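# Bend a rod into an upright arch between two sockets

## Task

Curve the rod into a standing arch so that each of its two ends sits in its own socket on the board.

## Robot and tools

Robot: two arms, left_arm and right_arm, each with a two-finger gripper and a wrist camera. In the scene frame the origin is at table height, halfway between the nominal arm bases; +x points out over the table, +z up, and left_arm is on the +y side (arm names do not match image sides). left_arm's base sits near (0, +0.328, +0.010) m and right_arm's near (+0.042, -0.292, +0.025) m, both almost unrotated. A camera stand is behind the arms. Objects may occasionally be nudged by an outside push.

Frames: each arm reports its gripper pose (end_effector_position in metres, end_effector_quat_wxyz) in its own base frame. Fixed cameras and the table use the scene frame. Commanded offsets are along the axes of that arm's current Hand target. The gripper's fingers point along its +z; they open and close along its y. end_effector_position is the spot between the pads, roughly 1 cm short of the tips. Reported poses can be off by a few cm, more when the arm reaches far.

Row layout (used by execute_actions and move): 14 numbers, each in [-1, 1]: left_arm dx, dy, dz, rx, ry, rz, opening, then right_arm in the same order. Always give all 14, even when one arm stays still. The six pose numbers are an offset from that arm's Hand target as it stood when the action or move began, not a pose; 1.0 equals 0.6 m for dx/dy/dz and 180 degrees for rotation; rx, ry, rz form a single rotation vector. Opening is absolute: +1 fully open (0.094 m), -1 closed. A 0 opening is itself a command, so to keep a gripper as is, resend its current value (see Tool commands in the result). Sending six zeros re-requests the current Hand target.

execute_actions(actions, cameras): actions is a list of actions; each action is a table of up to 15 rows, one per 1/30 s step; a short table repeats its last row to fill 15 steps. Every row counts from the action's start pose, so repeating an offset in a new action moves further. cameras picks views by name; ["all"] for all, [] for none; default is all only when actions is empty. An empty actions list shows the full state, including the scene number and fields otherwise omitted.

move(target, speed, blend, opening_speed, grip_force, blocking, cameras): drives each gripper on a straight line toward target, a single 14-number row or a list of up to 15 rows; every row is an offset from the same starting Hand targets. speed: m/s, 0.002 to 2.9 (default 0.25), turning at up to twice that in rad/s; one value or one per target. blend: corner rounding in m for lists (0 means stop at each). opening_speed: rate of the opening command per second on the -1..+1 scale, at least 0.2; use it to close gently. grip_force: newtons per pad, 10 to 50, one value or one per arm; it persists, and lower values close slowly. blocking=false returns early while the move continues. All paths finish together, stop after 10 s at most, and do not avoid obstacles or the other arm. Faster moves stray more and hit harder; a target placed beyond a contact presses harder. Avoid paths that pass near an arm's own base; go around it. The result adds a move: line: done (within 10 mm and 2 degrees), off_target, moving, held, fault, plus limits such as paced (pose clipped) or held (steps withheld).

wait(seconds 0 to 10, cameras): lets time pass with commands held; returns early if a running move ends. stop(cameras): brakes a running move. zoom_image(camera, region [x0, y0, x1, y1] in pixels, at most 504 by 504) enlarges part of the latest image from cam_high, cam_low, cam_left_wrist or cam_right_wrist. read_manual(section "licences") only gives licence text. finished_scene(scene, integer 1 to 3) ends the current scene irreversibly; the arch must hold by itself once the robot lets go.

Reading results: Hand target is the last commanded pose after clipping; the gripper often rests short of it, and only a new command (even all zeros) asks again; if still short, send the gap as an offset. Orientation commands are clipped to within 40 degrees of the measured orientation per step. Friction and weight can leave the gripper low, short or tilted, and tiny moves may go sideways or backwards, so check the pose after each move and correct tilt. grip_measured uses the opening scale; with nothing held it reads up to about 2.5 mm wide, and while squeezing a hard part it reads a bit narrower than the part, narrower still for thin or round parts, so it does not reveal contact. Squeeze rises about 1 N per 0.001 below first touch and jumps to the force limit near 20 N. To release, command an opening well above grip_measured. Joint velocities "within noise" means the arm is still. Joint torques include the arm's own weight and have offsets; joints 1 to 3 wrap at ±28 N m.

Motor heat: holding loads, stretching out, or pushing at an unreachable pose heats motors. MOTOR HOT appears at 75 °C; at 90 °C the arm folds away and idles; at 100 °C it collapses.

Avoid: dropping the rod or releasing it while it moves, anything falling or being left off the table, fast impacts with fixed or heavy things, hard presses, arms or grippers touching each other (one gripper closing on the other's fingers counts), strain on camera cables, and any arm stop. Wrist-camera images may lag during motion; calibration of all cameras is approximate.

Each tool is called after "Call:" by a JSON object that holds its "api" and its "payload", one argument or row to a line.

## Session

Call:
{"api": "execute_actions", "payload": {
  "actions": []
}}

Scene clock: 0.00 s.
left_arm: end_effector_position=(+0.3758, -0.0191, +0.1021) grip_measured=+1.000 end_effector_quat_wxyz=(+0.628, +0.004, +0.778, -0.002) | right_arm: end_effector_position=(+0.3630, -0.0428, +0.1145) grip_measured=+1.000 end_effector_quat_wxyz=(+0.651, +0.112, +0.747, -0.076)
Joint positions: left_arm=[-0.086 1.557 0.232 1.112 -0.077 -0.015 0.094] | right_arm=[0.012 1.55 0.187 1.215 0.274 0.072 0.094]
Joint velocities: within noise
Joint torques (N m): no reading
Motor temperatures (°C): left_arm=[22 26 31 35 23 23 22] | right_arm=[25 29 36 32 26 24 23]
Heat: left arm: 35 °C; right arm: 36 °C.
Hand target: left_arm +0.3801, -0.0190, +0.1156; +0.645, +0.003, +0.764, -0.001 | right_arm +0.3652, -0.0433, +0.1201; +0.656, +0.114, +0.742, -0.076
Tool commands: left_gripper/opening=+1.0 right_gripper/opening=+1.0

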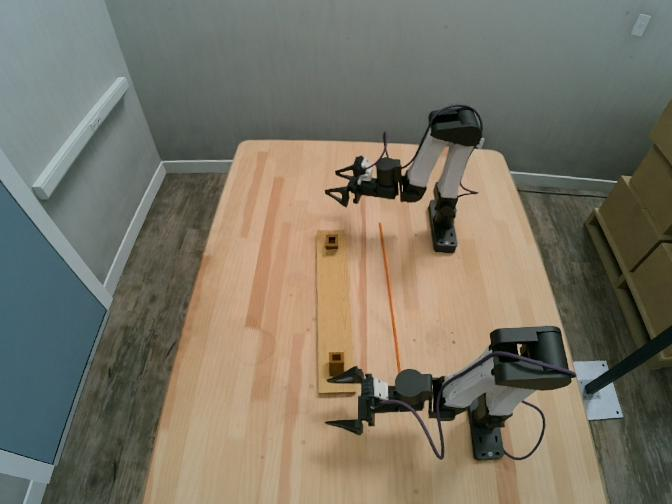

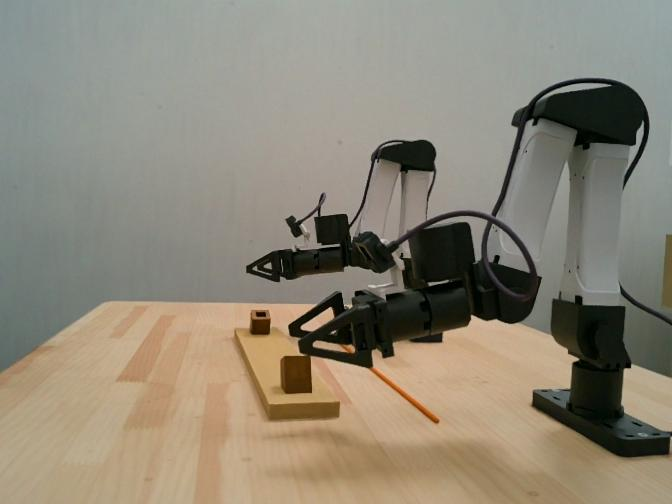

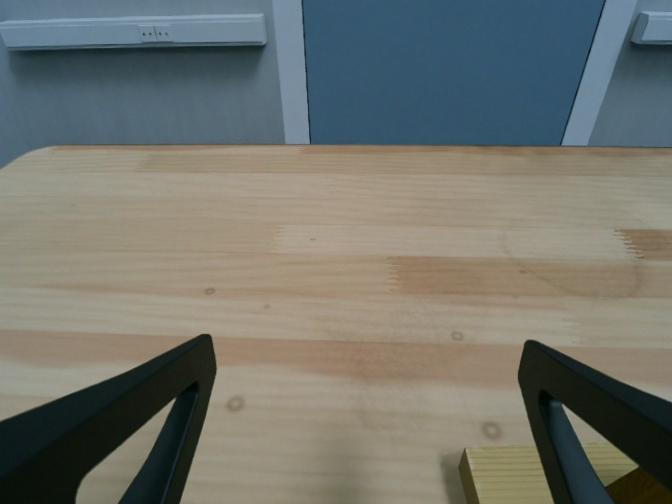

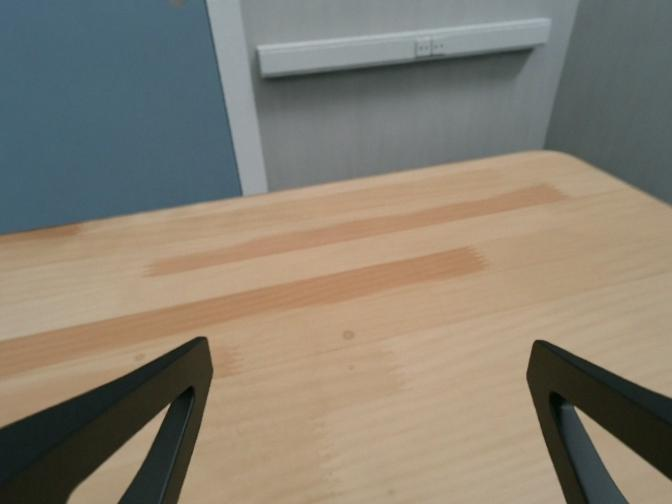

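Call:
{"api": "zoom_image", "payload": {
  "camera": "cam_high",
  "region": [290, 210, 430, 315]
}}

Call:
{"api": "zoom_image", "payload": {
  "camera": "cam_high",
  "region": [290, 305, 450, 425]
}}

Call:
{"api": "zoom_image", "payload": {
  "camera": "cam_low",
  "region": [220, 290, 460, 470]
}}

Scaled by 3.600 from the camera's 672x504 image, which has a finer 960x720 frame.

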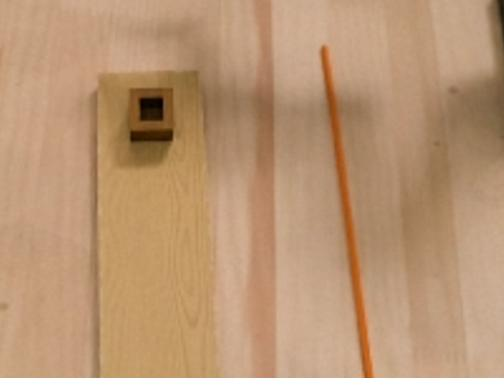

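Scaled by 3.150 from the camera's 672x504 image, which has a finer 960x720 frame.

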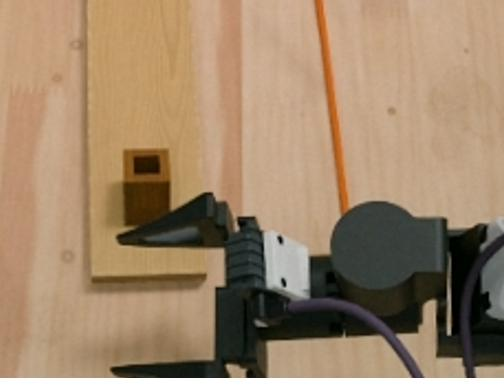

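Scaled by 2.100 from the camera's 672x504 image, which has a finer 960x720 frame.

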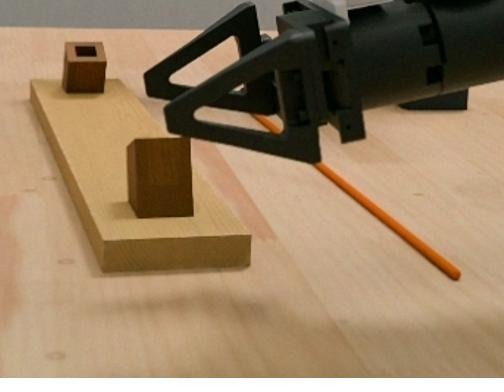

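Call:
{"api": "zoom_image", "payload": {
  "camera": "cam_low",
  "region": [235, 300, 285, 345]
}}

Call:
{"api": "zoom_image", "payload": {
  "camera": "cam_low",
  "region": [260, 340, 350, 425]
}}

Call:
{"api": "zoom_image", "payload": {
  "camera": "cam_high",
  "region": [310, 225, 355, 260]
}}

Call:
{"api": "zoom_image", "payload": {
  "camera": "cam_high",
  "region": [310, 340, 370, 400]
}}

Scaled by 10.080 from the camera's 672x504 image, which has a finer 960x720 frame.

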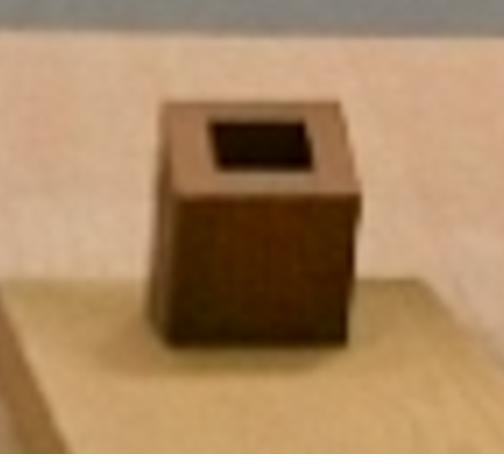

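Scaled by 5.600 from the camera's 672x504 image, which has a finer 960x720 frame.

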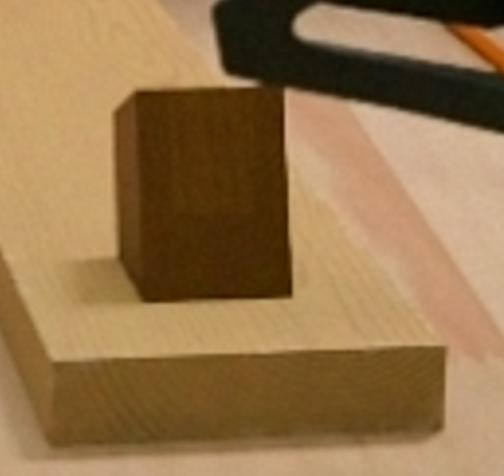

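Scaled by 11.200 from the camera's 672x504 image, which has a finer 960x720 frame.

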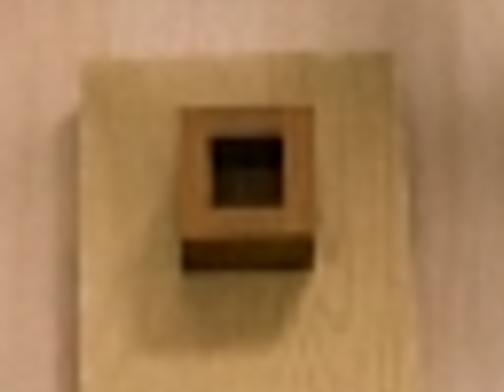

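Scaled by 8.400 from the camera's 672x504 image, which has a finer 960x720 frame.

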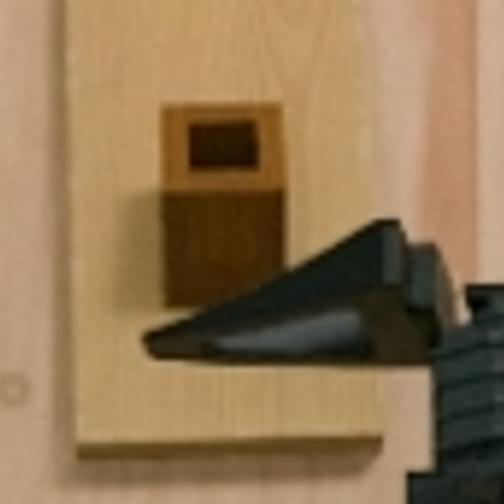

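Call:
{"api": "move", "payload": {
  "target": [
    [0.004, -0.045, -0.14, 0.1166, 0.4353, 0.1382, 1.0, 0.017, 0.057, -0.147, -0.1733, 0.4375, -0.2153, 1.0],
    [0.0058, -0.0908, -0.2765, 0.3319, 0.3532, 0.3932, 1.0, 0.0338, 0.1145, -0.2947, -0.428, 0.309, -0.4993, 1.0]
  ],
  "speed": 0.3,
  "blend": [0.03, 0],
  "cameras": ["all"]
}}

Scene clock: 58.00 s.
left_arm: end_effector_position=(+0.2188, -0.0746, +0.1336) grip_measured=+1.000 end_effector_quat_wxyz=(-0.007, +0.680, +0.733, -0.006) | right_arm: end_effector_position=(+0.2182, +0.0731, +0.1229) grip_measured=+1.000 end_effector_quat_wxyz=(-0.003, +0.731, -0.683, -0.003)
Joint positions: left_arm=[-0.324 1.432 1.218 -1.375 0.006 1.172 0.094] | right_arm=[0.317 1.409 1.156 -1.316 -0.008 -1.321 0.094]
Joint torques (N m): left_arm=[-0.62 -6.13 5.64 0.32 -0.13 0.25] | right_arm=[0.16 -6.79 5.03 0.26 -0.11 -0.14]
Motor temperatures (°C): left_arm=[22 29 35 43 22 23 22] | right_arm=[25 31 39 37 26 23 22]
Heat: left arm: 43 °C; right arm: 39 °C.
Hand target: left_arm +0.2157, -0.0726, +0.1400; -0.001, +0.687, +0.727, +0.001 | right_arm +0.2123, +0.0706, +0.1251; -0.001, +0.738, -0.675, +0.000
Off the commanded pose: left_arm 0.007 m, 1 deg | right_arm 0.007 m, 1 deg.
move: done
camera_calibration:
cam_left_wrist: T_world_to_cam=[[-0.997584, -0.0629149, -0.0294737, 0.226723], [-0.0694648, 0.895471, 0.439666, 0.0583796], [-0.00126872, 0.440651, -0.897678, 0.271707], [0, 0, 0, 1]] pos_world=[0.230576, -0.157741, 0.22492]
cam_right_wrist: T_world_to_cam=[[0.997919, 0.0519969, -0.0381436, -0.20864], [0.0636259, -0.890241, 0.451025, 0.0272258], [-0.0105051, -0.452513, -0.891696, 0.265642], [0, 0, 0, 1]] pos_world=[0.209264, 0.155293, 0.216634]

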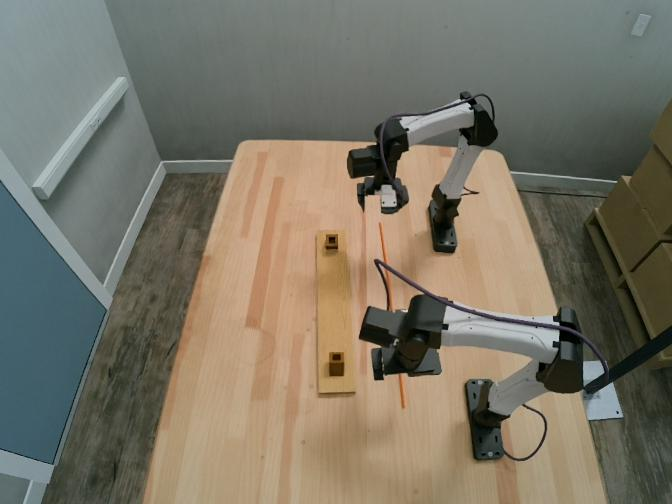

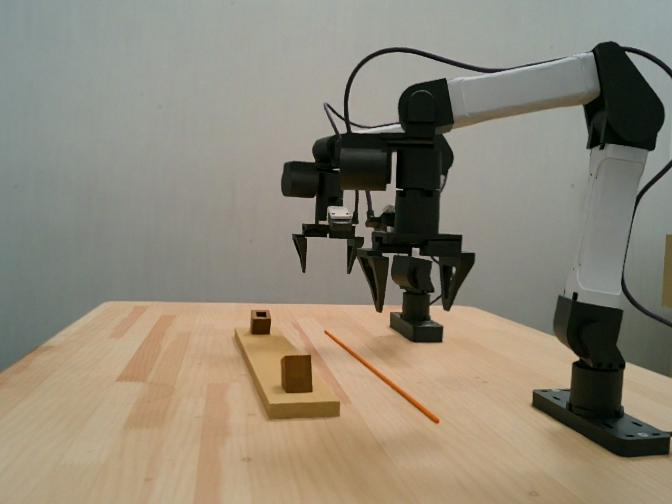

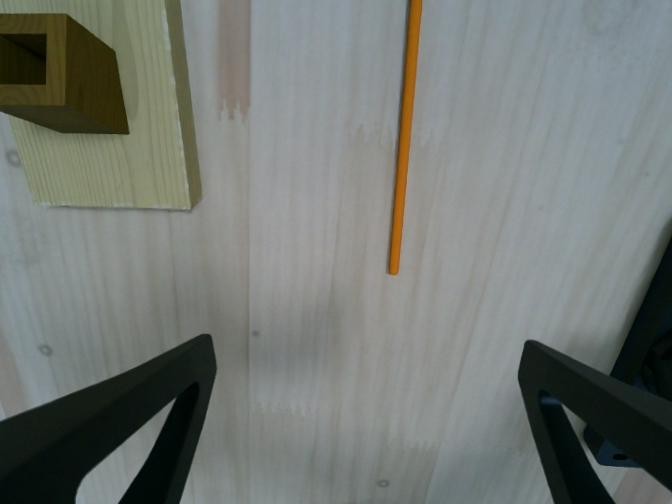

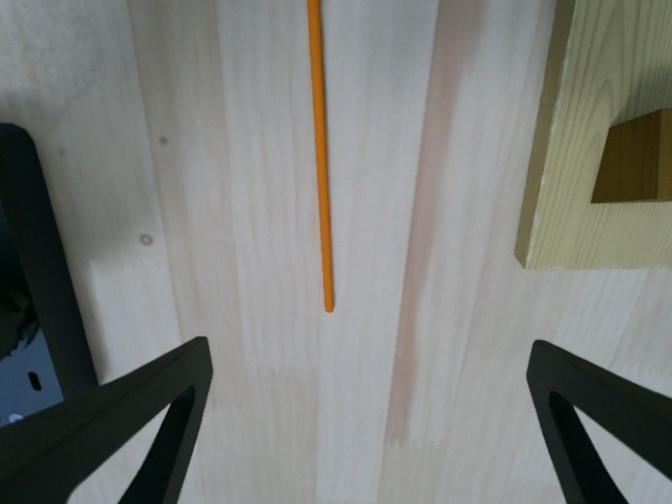

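Call:
{"api": "move", "payload": {
  "target": [-0.0433, -0.0402, 0.156, 0, 0, 0.0071, 1.0, 0.014, 0.034, 0.1632, 0, 0, -0.0051, 1.0],
  "speed": 0.2,
  "cameras": ["cam_left_wrist", "cam_right_wrist"]
}}

Scene clock: 73.47 s.
left_arm: end_effector_position=(+0.1863, -0.0965, +0.0458) grip_measured=+1.000 end_effector_quat_wxyz=(-0.015, +0.696, +0.718, -0.007) | right_arm: end_effector_position=(+0.1890, +0.0635, +0.0278) grip_measured=+1.000 end_effector_quat_wxyz=(+0.006, +0.741, -0.671, -0.008)
Joint positions: left_arm=[-0.474 1.415 0.85 -1.039 0.004 1.065 0.094] | right_arm=[0.317 1.385 0.749 -0.954 -0.008 -1.354 0.094]
Joint torques (N m): left_arm=[-0.75 -3.78 5.33 0.7 -0.12 0.04] | right_arm=[-1.22 -4.71 4.64 0.61 -0.11 -0.15]
Heat: left arm: 39 °C; right arm: 38 °C.
Hand target: left_arm +0.1930, -0.0996, +0.0464; -0.001, +0.695, +0.719, +0.001 | right_arm +0.1928, +0.0605, +0.0271; -0.001, +0.744, -0.669, +0.000
Off the commanded pose: left_arm 0.007 m, 2 deg | right_arm 0.005 m, 1 deg.
move: done
camera_calibration:
cam_left_wrist: T_world_to_cam=[[-0.999663, -0.0196604, -0.0169805, 0.194304], [-0.0251953, 0.893013, 0.449324, 0.10543], [0.00632993, 0.4496, -0.893207, 0.201823], [0, 0, 0, 1]] pos_world=[0.195617, -0.18107, 0.136197]
cam_right_wrist: T_world_to_cam=[[0.994749, 0.0837785, -0.0587854, -0.183449], [0.101398, -0.884717, 0.454966, 0.0558984], [-0.0138922, -0.458537, -0.888567, 0.177069], [0, 0, 0, 1]] pos_world=[0.179278, 0.146016, 0.121122]
Images, in order (width x height): cam_left_wrist 672x504, cam_right_wrist 672x504.

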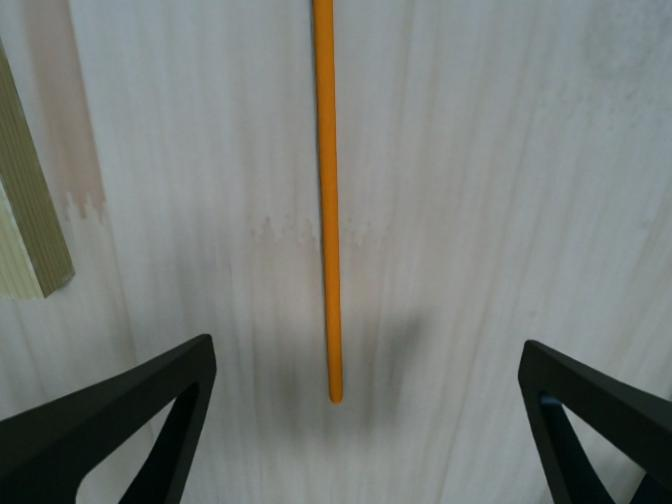

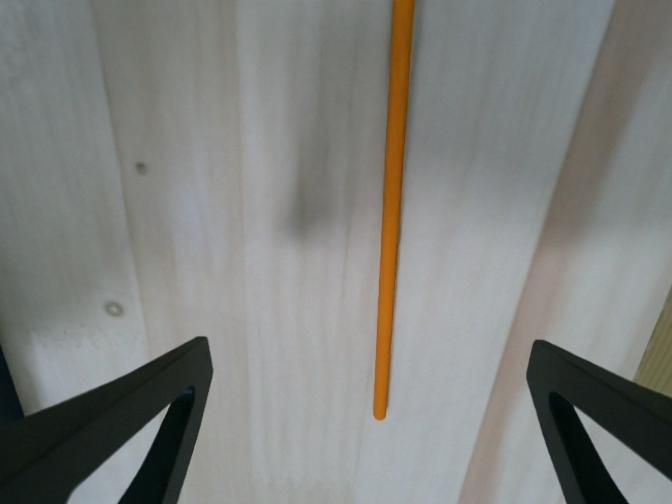

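Call:
{"api": "move", "payload": {
  "target": [-0.0085, 0.02, 0.0563, -0.0099, 0, -0.0055, 1.0, 0.0055, -0.0155, 0.0513, 0, 0, 0, 1.0],
  "speed": 0.1,
  "cameras": ["cam_left_wrist", "cam_right_wrist", "cam_low"]
}}

Scene clock: 88.23 s.
left_arm: end_effector_position=(+0.1978, -0.1000, +0.0125) grip_measured=+1.000 end_effector_quat_wxyz=(-0.004, +0.688, +0.726, +0.003) | right_arm: end_effector_position=(+0.1999, +0.0617, -0.0003) grip_measured=+1.000 end_effector_quat_wxyz=(+0.000, +0.741, -0.671, -0.005)
Joint positions: left_arm=[-0.474 1.492 0.773 -0.858 -0.008 1.043 0.094] | right_arm=[0.292 1.468 0.694 -0.801 -0.008 -1.378 0.094]
Joint torques (N m): left_arm=[-0.72 -3.63 5.22 0.78 -0.16 0.03] | right_arm=[-1.14 -3.52 4.49 0.66 -0.11 -0.15]
Motor temperatures (°C): left_arm=[22 29 35 37 22 23 22] | right_arm=[25 31 39 33 26 23 22]
Heat: left arm: 37 °C; right arm: 39 °C.
Hand target: left_arm +0.2051, -0.1042, +0.0126; +0.010, +0.689, +0.725, +0.012 | right_arm +0.2024, +0.0582, -0.0037; -0.001, +0.744, -0.669, +0.000
Off the commanded pose: left_arm 0.008 m, 2 deg | right_arm 0.005 m, 1 deg.
move: done
camera_calibration:
cam_left_wrist: T_world_to_cam=[[-0.998041, -0.0408922, -0.0473413, 0.203111], [-0.0577765, 0.89269, 0.446952, 0.130256], [0.0239843, 0.448812, -0.893304, 0.169961], [0, 0, 0, 1]] pos_world=[0.206162, -0.184253, 0.103224]
cam_right_wrist: T_world_to_cam=[[0.995501, 0.084086, -0.0436662, -0.196024], [0.0947454, -0.886933, 0.452077, 0.0673762], [-0.000715589, -0.454181, -0.890909, 0.148556], [0, 0, 0, 1]] pos_world=[0.188865, 0.143712, 0.0933309]
Images, in order (width x height): cam_low 672x504, cam_left_wrist 672x504, cam_right_wrist 672x504.

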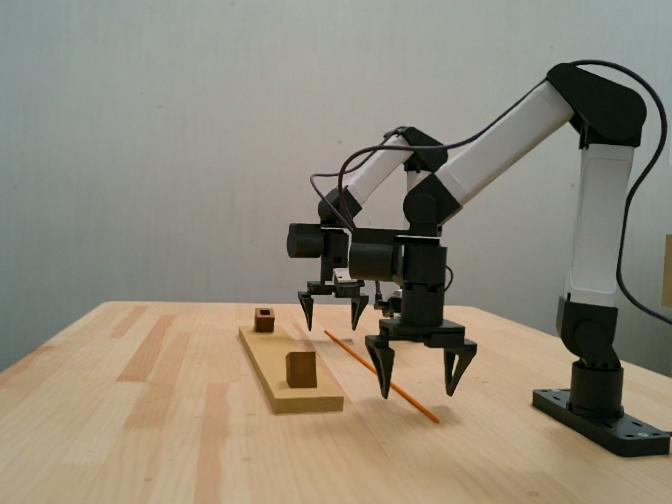

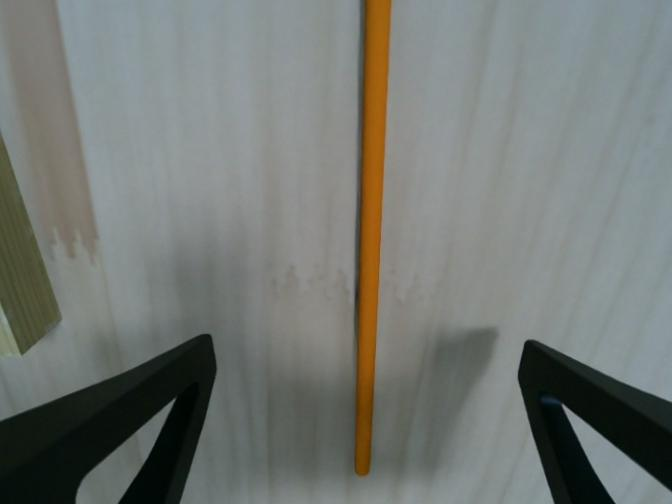

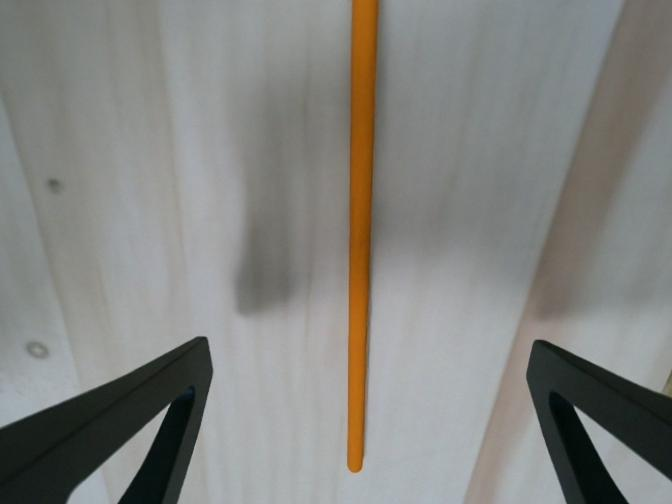

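Call:
{"api": "move", "payload": {
  "target": [0.0008, 0.0002, 0.0217, 0, 0, 0, 1.0, -0.0075, 0.0024, 0.012, 0, 0, 0, 1.0],
  "speed": 0.05,
  "cameras": ["cam_left_wrist", "cam_right_wrist"]
}}

Scene clock: 96.40 s.
left_arm: end_effector_position=(+0.1979, -0.1001, -0.0005) grip_measured=+1.000 end_effector_quat_wxyz=(-0.004, +0.688, +0.726, +0.003) | right_arm: end_effector_position=(+0.1997, +0.0616, -0.0074) grip_measured=+1.000 end_effector_quat_wxyz=(+0.000, +0.741, -0.671, -0.005)
Joint positions: left_arm=[-0.474 1.521 0.741 -0.797 -0.008 1.043 0.094] | right_arm=[0.292 1.485 0.676 -0.765 -0.008 -1.378 0.094]
Joint torques (N m): left_arm=[-0.46 -3.78 5.07 0.76 -0.16 0.06] | right_arm=[0.28 -3.55 4.31 0.63 -0.11 0.1]
Heat: left arm: 37 °C; right arm: 39 °C.
Hand target: left_arm +0.2056, -0.1037, -0.0004; +0.010, +0.689, +0.725, +0.012 | right_arm +0.2005, +0.0626, -0.0109; -0.001, +0.744, -0.669, +0.000
Off the commanded pose: left_arm 0.009 m, 2 deg | right_arm 0.004 m, 1 deg.
move: done
camera_calibration:
cam_left_wrist: T_world_to_cam=[[-0.998041, -0.0408922, -0.0473413, 0.202691], [-0.0577765, 0.89269, 0.446952, 0.136167], [0.0239843, 0.448812, -0.893304, 0.158388], [0, 0, 0, 1]] pos_world=[0.206362, -0.184353, 0.0902242]
cam_right_wrist: T_world_to_cam=[[0.995501, 0.084086, -0.0436662, -0.196027], [0.0947454, -0.886933, 0.452077, 0.0705257], [-0.000715589, -0.454181, -0.890909, 0.142185], [0, 0, 0, 1]] pos_world=[0.188565, 0.143612, 0.0862309]
Images, in order (width x height): cam_left_wrist 672x504, cam_right_wrist 672x504.

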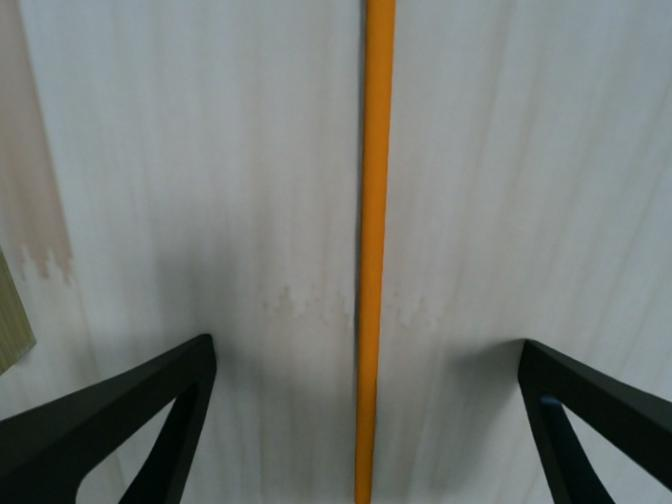

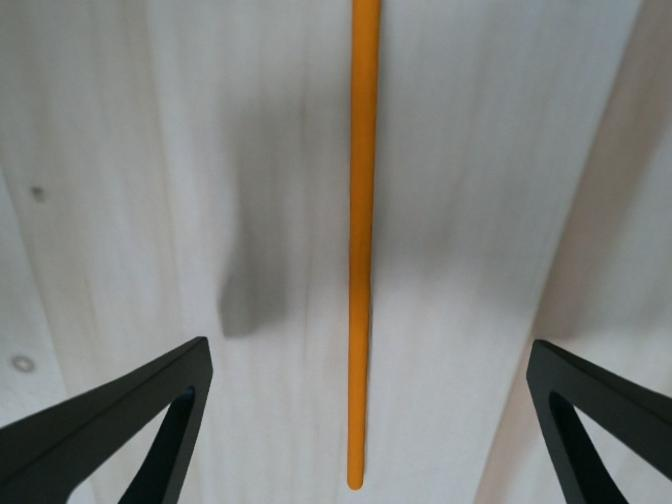

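Call:
{"api": "move", "payload": {
  "target": [0, 0, 0, 0, 0, 0, 1.0, 0, 0, 0.0068, 0, 0, 0, 1.0],
  "speed": 0.05,
  "cameras": ["cam_right_wrist"]
}}

Scene clock: 100.73 s.
left_arm: end_effector_position=(+0.1979, -0.1001, -0.0005) grip_measured=+1.000 end_effector_quat_wxyz=(-0.004, +0.688, +0.726, +0.003) | right_arm: end_effector_position=(+0.1995, +0.0616, -0.0117) grip_measured=+1.000 end_effector_quat_wxyz=(+0.000, +0.741, -0.671, -0.005)
Joint positions: left_arm=[-0.474 1.521 0.741 -0.797 -0.008 1.043 0.094] | right_arm=[0.292 1.496 0.665 -0.744 -0.008 -1.378 0.094]
Joint torques (N m): left_arm=[-0.46 -3.78 5.05 0.77 -0.16 0.06] | right_arm=[0.29 -3.59 4.29 0.65 -0.11 0.11]
Heat: left arm: 37 °C; right arm: 39 °C.
Hand target: left_arm +0.2056, -0.1037, -0.0004; +0.010, +0.689, +0.725, +0.012 | right_arm +0.2005, +0.0626, -0.0149; -0.001, +0.744, -0.669, +0.000
Off the commanded pose: left_arm 0.009 m, 2 deg | right_arm 0.004 m, 1 deg.
move: done
camera_calibration:
cam_right_wrist: T_world_to_cam=[[0.995501, 0.084086, -0.0436662, -0.19612], [0.0947454, -0.886933, 0.452077, 0.0725243], [-0.000715589, -0.454181, -0.890909, 0.138265], [0, 0, 0, 1]] pos_world=[0.188465, 0.143612, 0.0818309]
Images, in order (width x height): cam_right_wrist 672x504.

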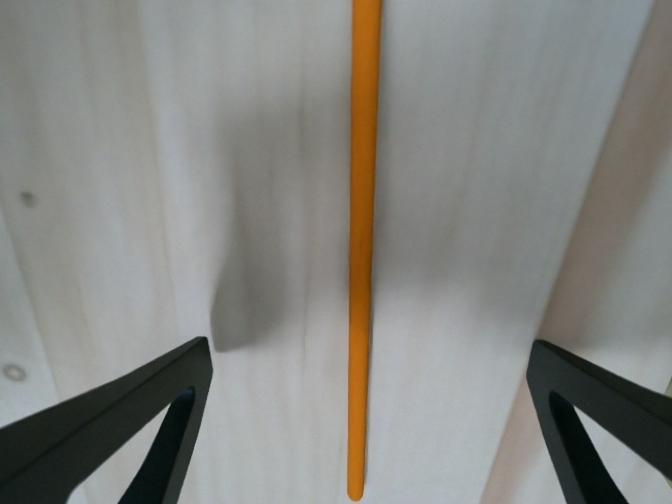

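Call:
{"api": "move", "payload": {
  "target": [0, 0, 0, 0, 0, 0, 1.0, 0, 0, 0.005, 0, 0, 0, 1.0],
  "speed": 0.05,
  "cameras": ["cam_right_wrist"]
}}

Scene clock: 103.50 s.
left_arm: end_effector_position=(+0.1979, -0.1001, -0.0005) grip_measured=+1.000 end_effector_quat_wxyz=(-0.004, +0.688, +0.726, +0.003) | right_arm: end_effector_position=(+0.2000, +0.0617, -0.0145) grip_measured=+1.000 end_effector_quat_wxyz=(-0.001, +0.741, -0.671, -0.004)
Joint positions: left_arm=[-0.474 1.521 0.741 -0.797 -0.008 1.043 0.094] | right_arm=[0.292 1.504 0.659 -0.728 -0.008 -1.378 0.094]
Joint torques (N m): left_arm=[-0.46 -3.78 5.07 0.77 -0.16 0.06] | right_arm=[0.28 -3.62 4.23 0.65 -0.11 0.11]
Heat: left arm: 36 °C; right arm: 39 °C.
Hand target: left_arm +0.2056, -0.1037, -0.0004; +0.010, +0.689, +0.725, +0.012 | right_arm +0.2005, +0.0626, -0.0179; -0.001, +0.744, -0.669, +0.000
Off the commanded pose: left_arm 0.009 m, 2 deg | right_arm 0.004 m, 1 deg.
move: done
camera_calibration:
cam_right_wrist: T_world_to_cam=[[0.995561, 0.0841317, -0.0422027, -0.196677], [0.0941217, -0.887131, 0.451817, 0.0739715], [0.000572845, -0.453784, -0.891112, 0.135621], [0, 0, 0, 1]] pos_world=[0.188764, 0.143712, 0.0791318]
Images, in order (width x height): cam_right_wrist 672x504.

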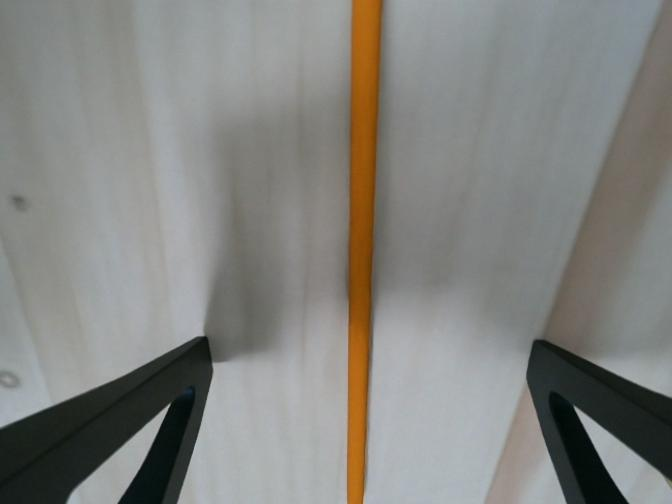

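Call:
{"api": "move", "payload": {
  "target": [0, 0, 0, 0, 0, 0, -1.0, 0, 0, 0.0015, 0, 0, 0, -1.0],
  "speed": 0.05,
  "opening_speed": 0.6,
  "cameras": ["cam_left_wrist", "cam_right_wrist"]
}}

Scene clock: 109.03 s.
left_arm: end_effector_position=(+0.1984, -0.1000, -0.0005) grip_measured=-0.865 end_effector_quat_wxyz=(-0.004, +0.688, +0.726, +0.004) | right_arm: end_effector_position=(+0.2010, +0.0620, -0.0145) grip_measured=-0.914 end_effector_quat_wxyz=(-0.003, +0.741, -0.671, -0.003)
Joint positions: left_arm=[-0.474 1.521 0.741 -0.795 -0.009 1.043 0.006] | right_arm=[0.292 1.504 0.659 -0.724 -0.008 -1.378 0.004]
Joint torques (N m): left_arm=[-0.47 -3.78 5.07 0.77 -0.16 0.06] | right_arm=[0.29 -3.4 4.1 0.66 -0.11 0.11]
Heat: left arm: 36 °C; right arm: 39 °C.
Hand target: left_arm +0.2056, -0.1037, -0.0004; +0.010, +0.689, +0.725, +0.012 | right_arm +0.2005, +0.0626, -0.0188; -0.001, +0.744, -0.669, +0.000
Off the commanded pose: left_arm 0.008 m, 2 deg | right_arm 0.004 m, 1 deg.
move: done
camera_calibration:
cam_left_wrist: T_world_to_cam=[[-0.997944, -0.0408699, -0.0493734, 0.203054], [-0.058681, 0.89244, 0.447334, 0.136329], [0.0257803, 0.449311, -0.893003, 0.157989], [0, 0, 0, 1]] pos_world=[0.206564, -0.184353, 0.0901253]
cam_right_wrist: T_world_to_cam=[[0.995745, 0.0840796, -0.0377232, -0.197765], [0.0920475, -0.887747, 0.451036, 0.0745794], [0.00443427, -0.452589, -0.891708, 0.134946], [0, 0, 0, 1]] pos_world=[0.189461, 0.143911, 0.0792344]
Images, in order (width x height): cam_left_wrist 672x504, cam_right_wrist 672x504.

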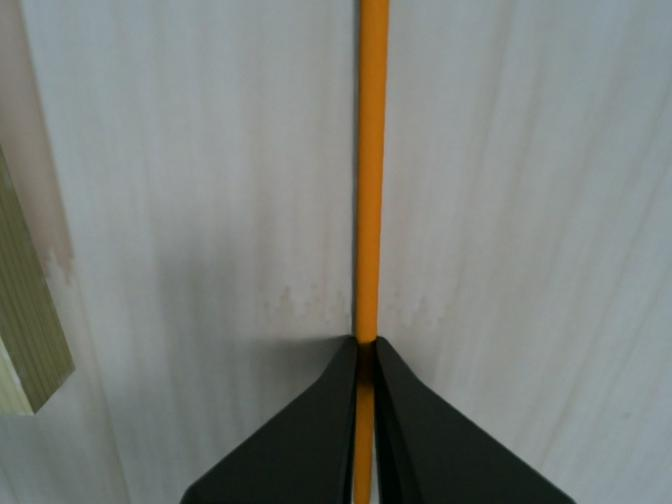

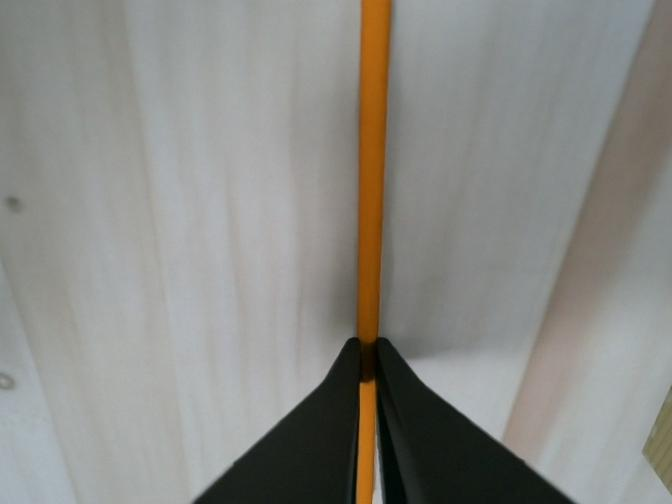

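Call:
{"api": "move", "payload": {
  "target": [0, 0, -0.1, 0, 0, 0, -1.0, 0, 0, -0.1, 0, 0, 0, -1.0],
  "speed": 0.1,
  "cameras": ["all"]
}}

Scene clock: 121.13 s.
left_arm: end_effector_position=(+0.1973, -0.1011, +0.0471) grip_measured=-0.865 end_effector_quat_wxyz=(-0.008, +0.693, +0.721, +0.003) | right_arm: end_effector_position=(+0.1945, +0.0599, +0.0309) grip_measured=-0.915 end_effector_quat_wxyz=(+0.012, +0.743, -0.669, -0.008)
Joint positions: left_arm=[-0.482 1.442 0.878 -1.021 -0.011 1.049 0.006] | right_arm=[0.297 1.407 0.78 -0.972 -0.002 -1.378 0.004]
Joint torques (N m): left_arm=[-0.64 -5.86 7.68 0.31 -0.1 0.02] | right_arm=[0.29 -6.01 7.68 0.14 -0.18 0.11]
Heat: left arm: 36 °C; right arm: 39 °C.
Hand target: left_arm +0.2038, -0.1039, +0.0596; +0.010, +0.689, +0.725, +0.012 | right_arm +0.2005, +0.0625, +0.0412; -0.001, +0.744, -0.669, +0.000
Off the commanded pose: left_arm 0.014 m, 2 deg | right_arm 0.012 m, 2 deg.
move: off_target (left_arm, right_arm)
camera_calibration:
cam_left_wrist: T_world_to_cam=[[-0.998754, -0.0268068, -0.0420905, 0.205578], [-0.0429837, 0.890609, 0.452735, 0.112311], [0.0253498, 0.45398, -0.890651, 0.201433], [0, 0, 0, 1]] pos_world=[0.205043, -0.185961, 0.137212]
cam_right_wrist: T_world_to_cam=[[0.993906, 0.0879991, -0.0663812, -0.188337], [0.108773, -0.880532, 0.461337, 0.0488195], [-0.0178535, -0.465747, -0.884738, 0.179422], [0, 0, 0, 1]] pos_world=[0.185083, 0.143126, 0.123717]

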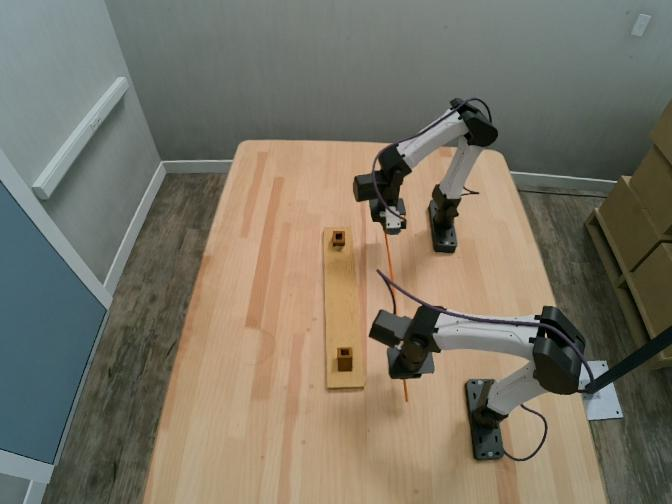

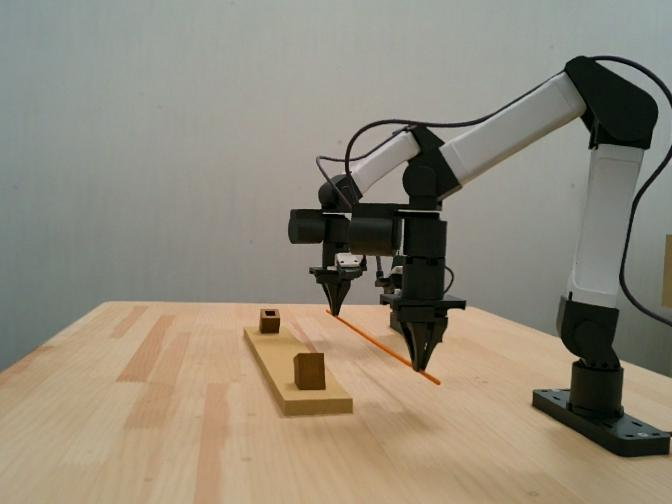

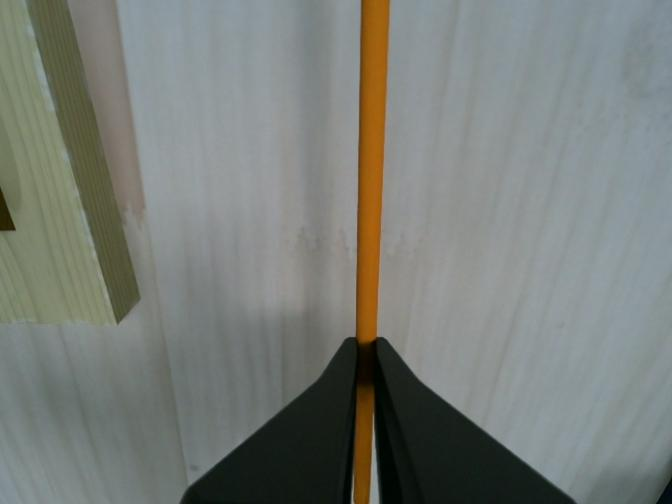

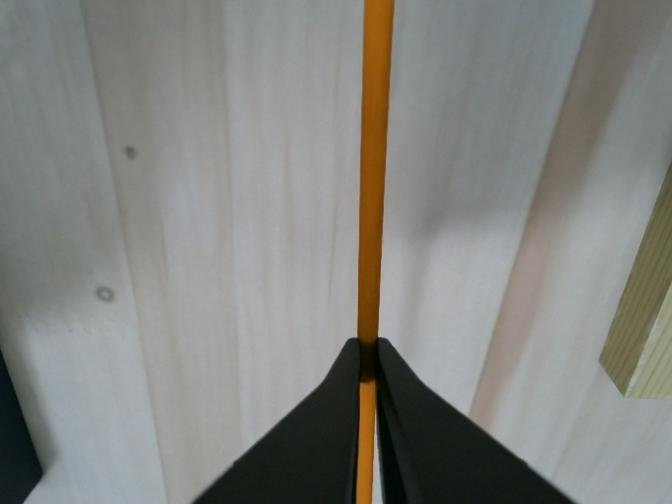

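Call:
{"api": "move", "payload": {
  "target": [-0.015, 0.2428, -0.3095, -0.49, 0, 0, -1.0, 0.0213, -0.2332, -0.3163, 0.4994, 0.0047, 0.0041, -1.0],
  "speed": 0.2,
  "cameras": ["all"]
}}

Scene clock: 130.67 s.
left_arm: end_effector_position=(+0.3421, -0.1038, +0.2364) grip_measured=-0.865 end_effector_quat_wxyz=(+0.462, +0.504, +0.521, +0.511) | right_arm: end_effector_position=(+0.3405, +0.0658, +0.2266) grip_measured=-0.915 end_effector_quat_wxyz=(+0.512, -0.528, +0.486, -0.471)
Joint positions: left_arm=[-0.6 1.09 0.453 0.573 -0.666 1.563 0.006] | right_arm=[0.299 0.953 0.329 0.592 0.216 -1.564 0.004]
Joint torques (N m): left_arm=[0.4 -2.02 6.61 2.62 0.07 0.17] | right_arm=[-1.16 -1.17 6.19 3.03 -0.32 -0.02]
Heat: left arm: 37 °C; right arm: 39 °C.
Hand target: left_arm +0.3441, -0.1062, +0.2496; +0.486, +0.488, +0.512, +0.513 | right_arm +0.3408, +0.0645, +0.2311; +0.521, -0.522, +0.477, -0.477
Off the commanded pose: left_arm 0.014 m, 3 deg | right_arm 0.005 m, 2 deg.
move: off_target (left_arm)
camera_calibration:
cam_left_wrist: T_world_to_cam=[[-0.00478803, 0.0437333, -0.999032, 0.251582], [-0.495641, 0.867589, 0.0403548, 0.285213], [0.868514, 0.495355, 0.017522, -0.131159], [0, 0, 0, 1]] pos_world=[0.256481, -0.19348, 0.242127]
cam_right_wrist: T_world_to_cam=[[0.0699842, -0.0103422, 0.997494, -0.241025], [-0.38332, -0.923453, 0.0173192, 0.218896], [0.92096, -0.383572, -0.0685915, -0.152132], [0, 0, 0, 1]] pos_world=[0.240882, 0.141294, 0.226195]

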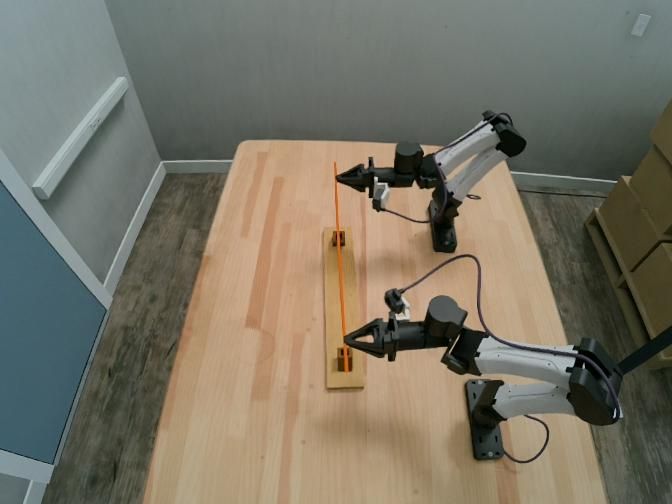

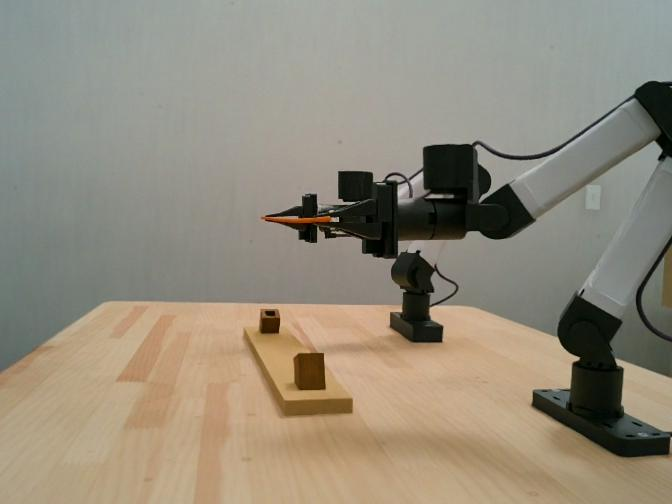

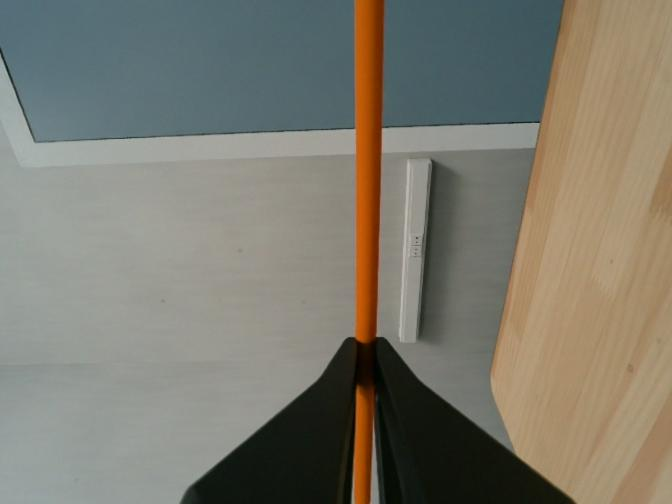

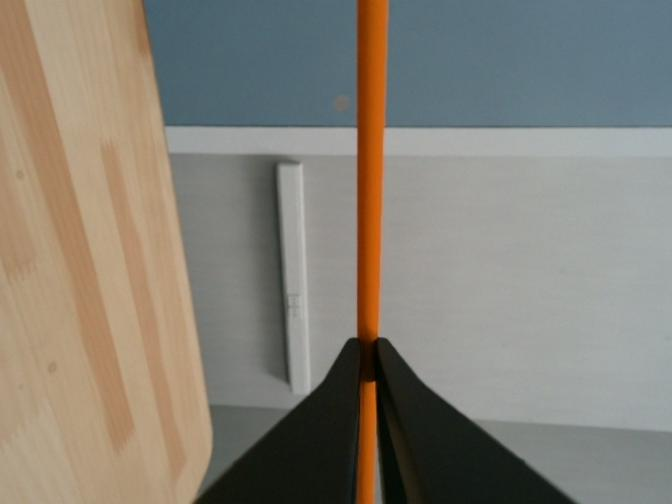

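Call:
{"api": "move", "payload": {
  "target": [
    [-0.0078, 0, 0, 0, 0, -0.1111, -1.0, -0.0078, 0, 0, 0, 0, 0.1111, -1.0],
    [-0.0308, 0, 0, 0, 0, -0.2222, -1.0, -0.0308, 0, 0, 0, 0, 0.2222, -1.0]
  ],
  "speed": 0.12,
  "blend": [0.01, 0],
  "cameras": ["all"]
}}

Scene clock: 141.30 s.
left_arm: end_effector_position=(+0.3412, -0.1165, +0.2199) grip_measured=-0.865 end_effector_quat_wxyz=(+0.583, +0.330, +0.660, +0.340) | right_arm: end_effector_position=(+0.3391, +0.0782, +0.2183) grip_measured=-0.915 end_effector_quat_wxyz=(+0.623, -0.357, +0.633, -0.289)
Joint positions: left_arm=[-0.649 1.144 0.453 0.575 -0.71 0.916 0.006] | right_arm=[0.371 0.979 0.329 0.592 0.291 -0.932 0.004]
Joint torques (N m): left_arm=[-0.9 -2.36 8.92 2.8 -0.16 -0.31] | right_arm=[0.5 -1.4 7.09 3.16 -0.09 0.73]
Motor temperatures (°C): left_arm=[22 28 35 42 22 23 23] | right_arm=[25 29 39 37 26 23 24]
Heat: left arm: 42 °C; right arm: 39 °C.
Hand target: left_arm +0.3450, -0.1246, +0.2495; +0.632, +0.283, +0.648, +0.316 | right_arm +0.3391, +0.0829, +0.2311; +0.653, -0.327, +0.627, -0.270
Off the commanded pose: left_arm 0.031 m, 8 deg | right_arm 0.014 m, 5 deg.
move: off_target (left_arm, right_arm)
camera_calibration:
cam_left_wrist: T_world_to_cam=[[0.00901296, -0.536944, -0.84357, 0.129162], [-0.527651, 0.714044, -0.460137, 0.399576], [0.849413, 0.449258, -0.276884, -0.0579694], [0, 0, 0, 1]] pos_world=[0.258913, -0.189919, 0.276765]
cam_right_wrist: T_world_to_cam=[[0.129288, -0.586997, 0.799199, -0.164238], [-0.427364, -0.760255, -0.489257, 0.342708], [0.894788, -0.278293, -0.349153, -0.084741], [0, 0, 0, 1]] pos_world=[0.24352, 0.140555, 0.269344]

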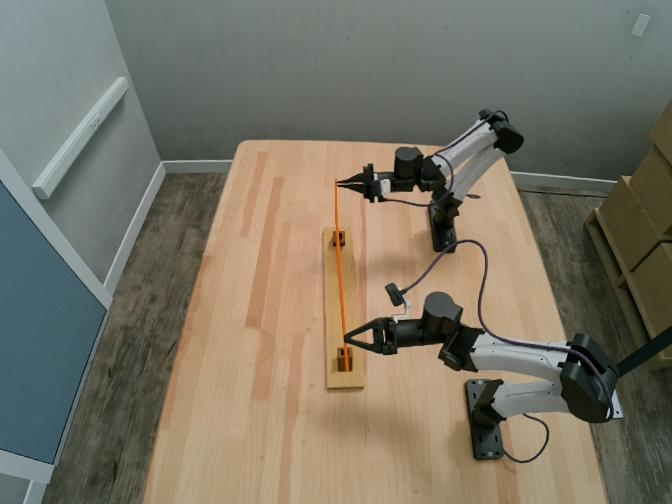

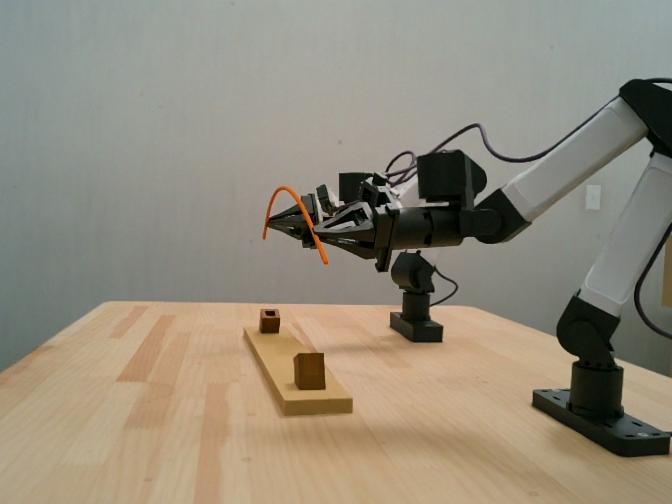

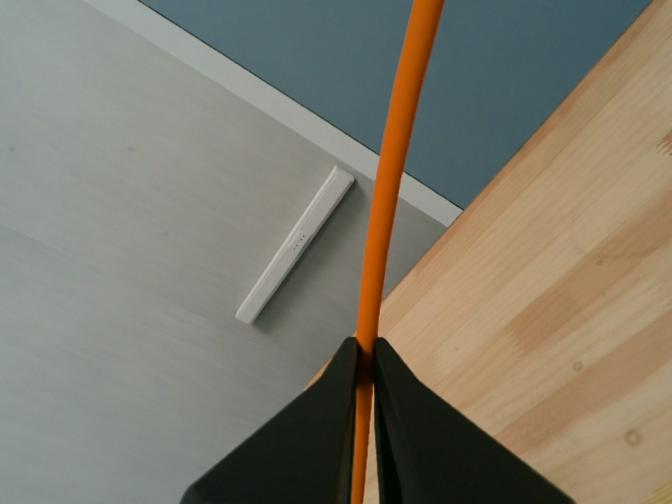

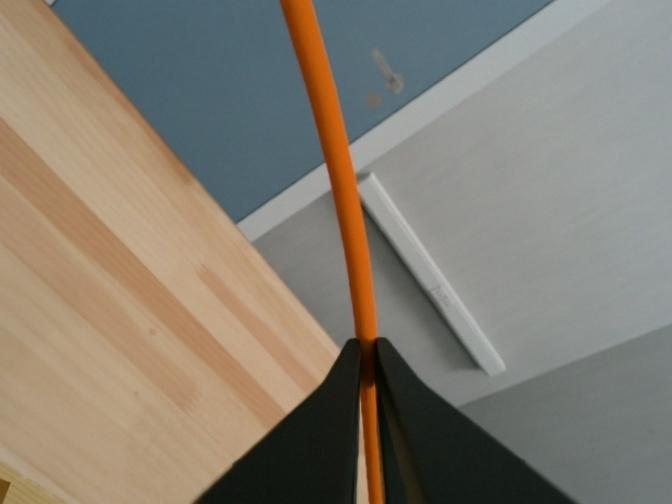

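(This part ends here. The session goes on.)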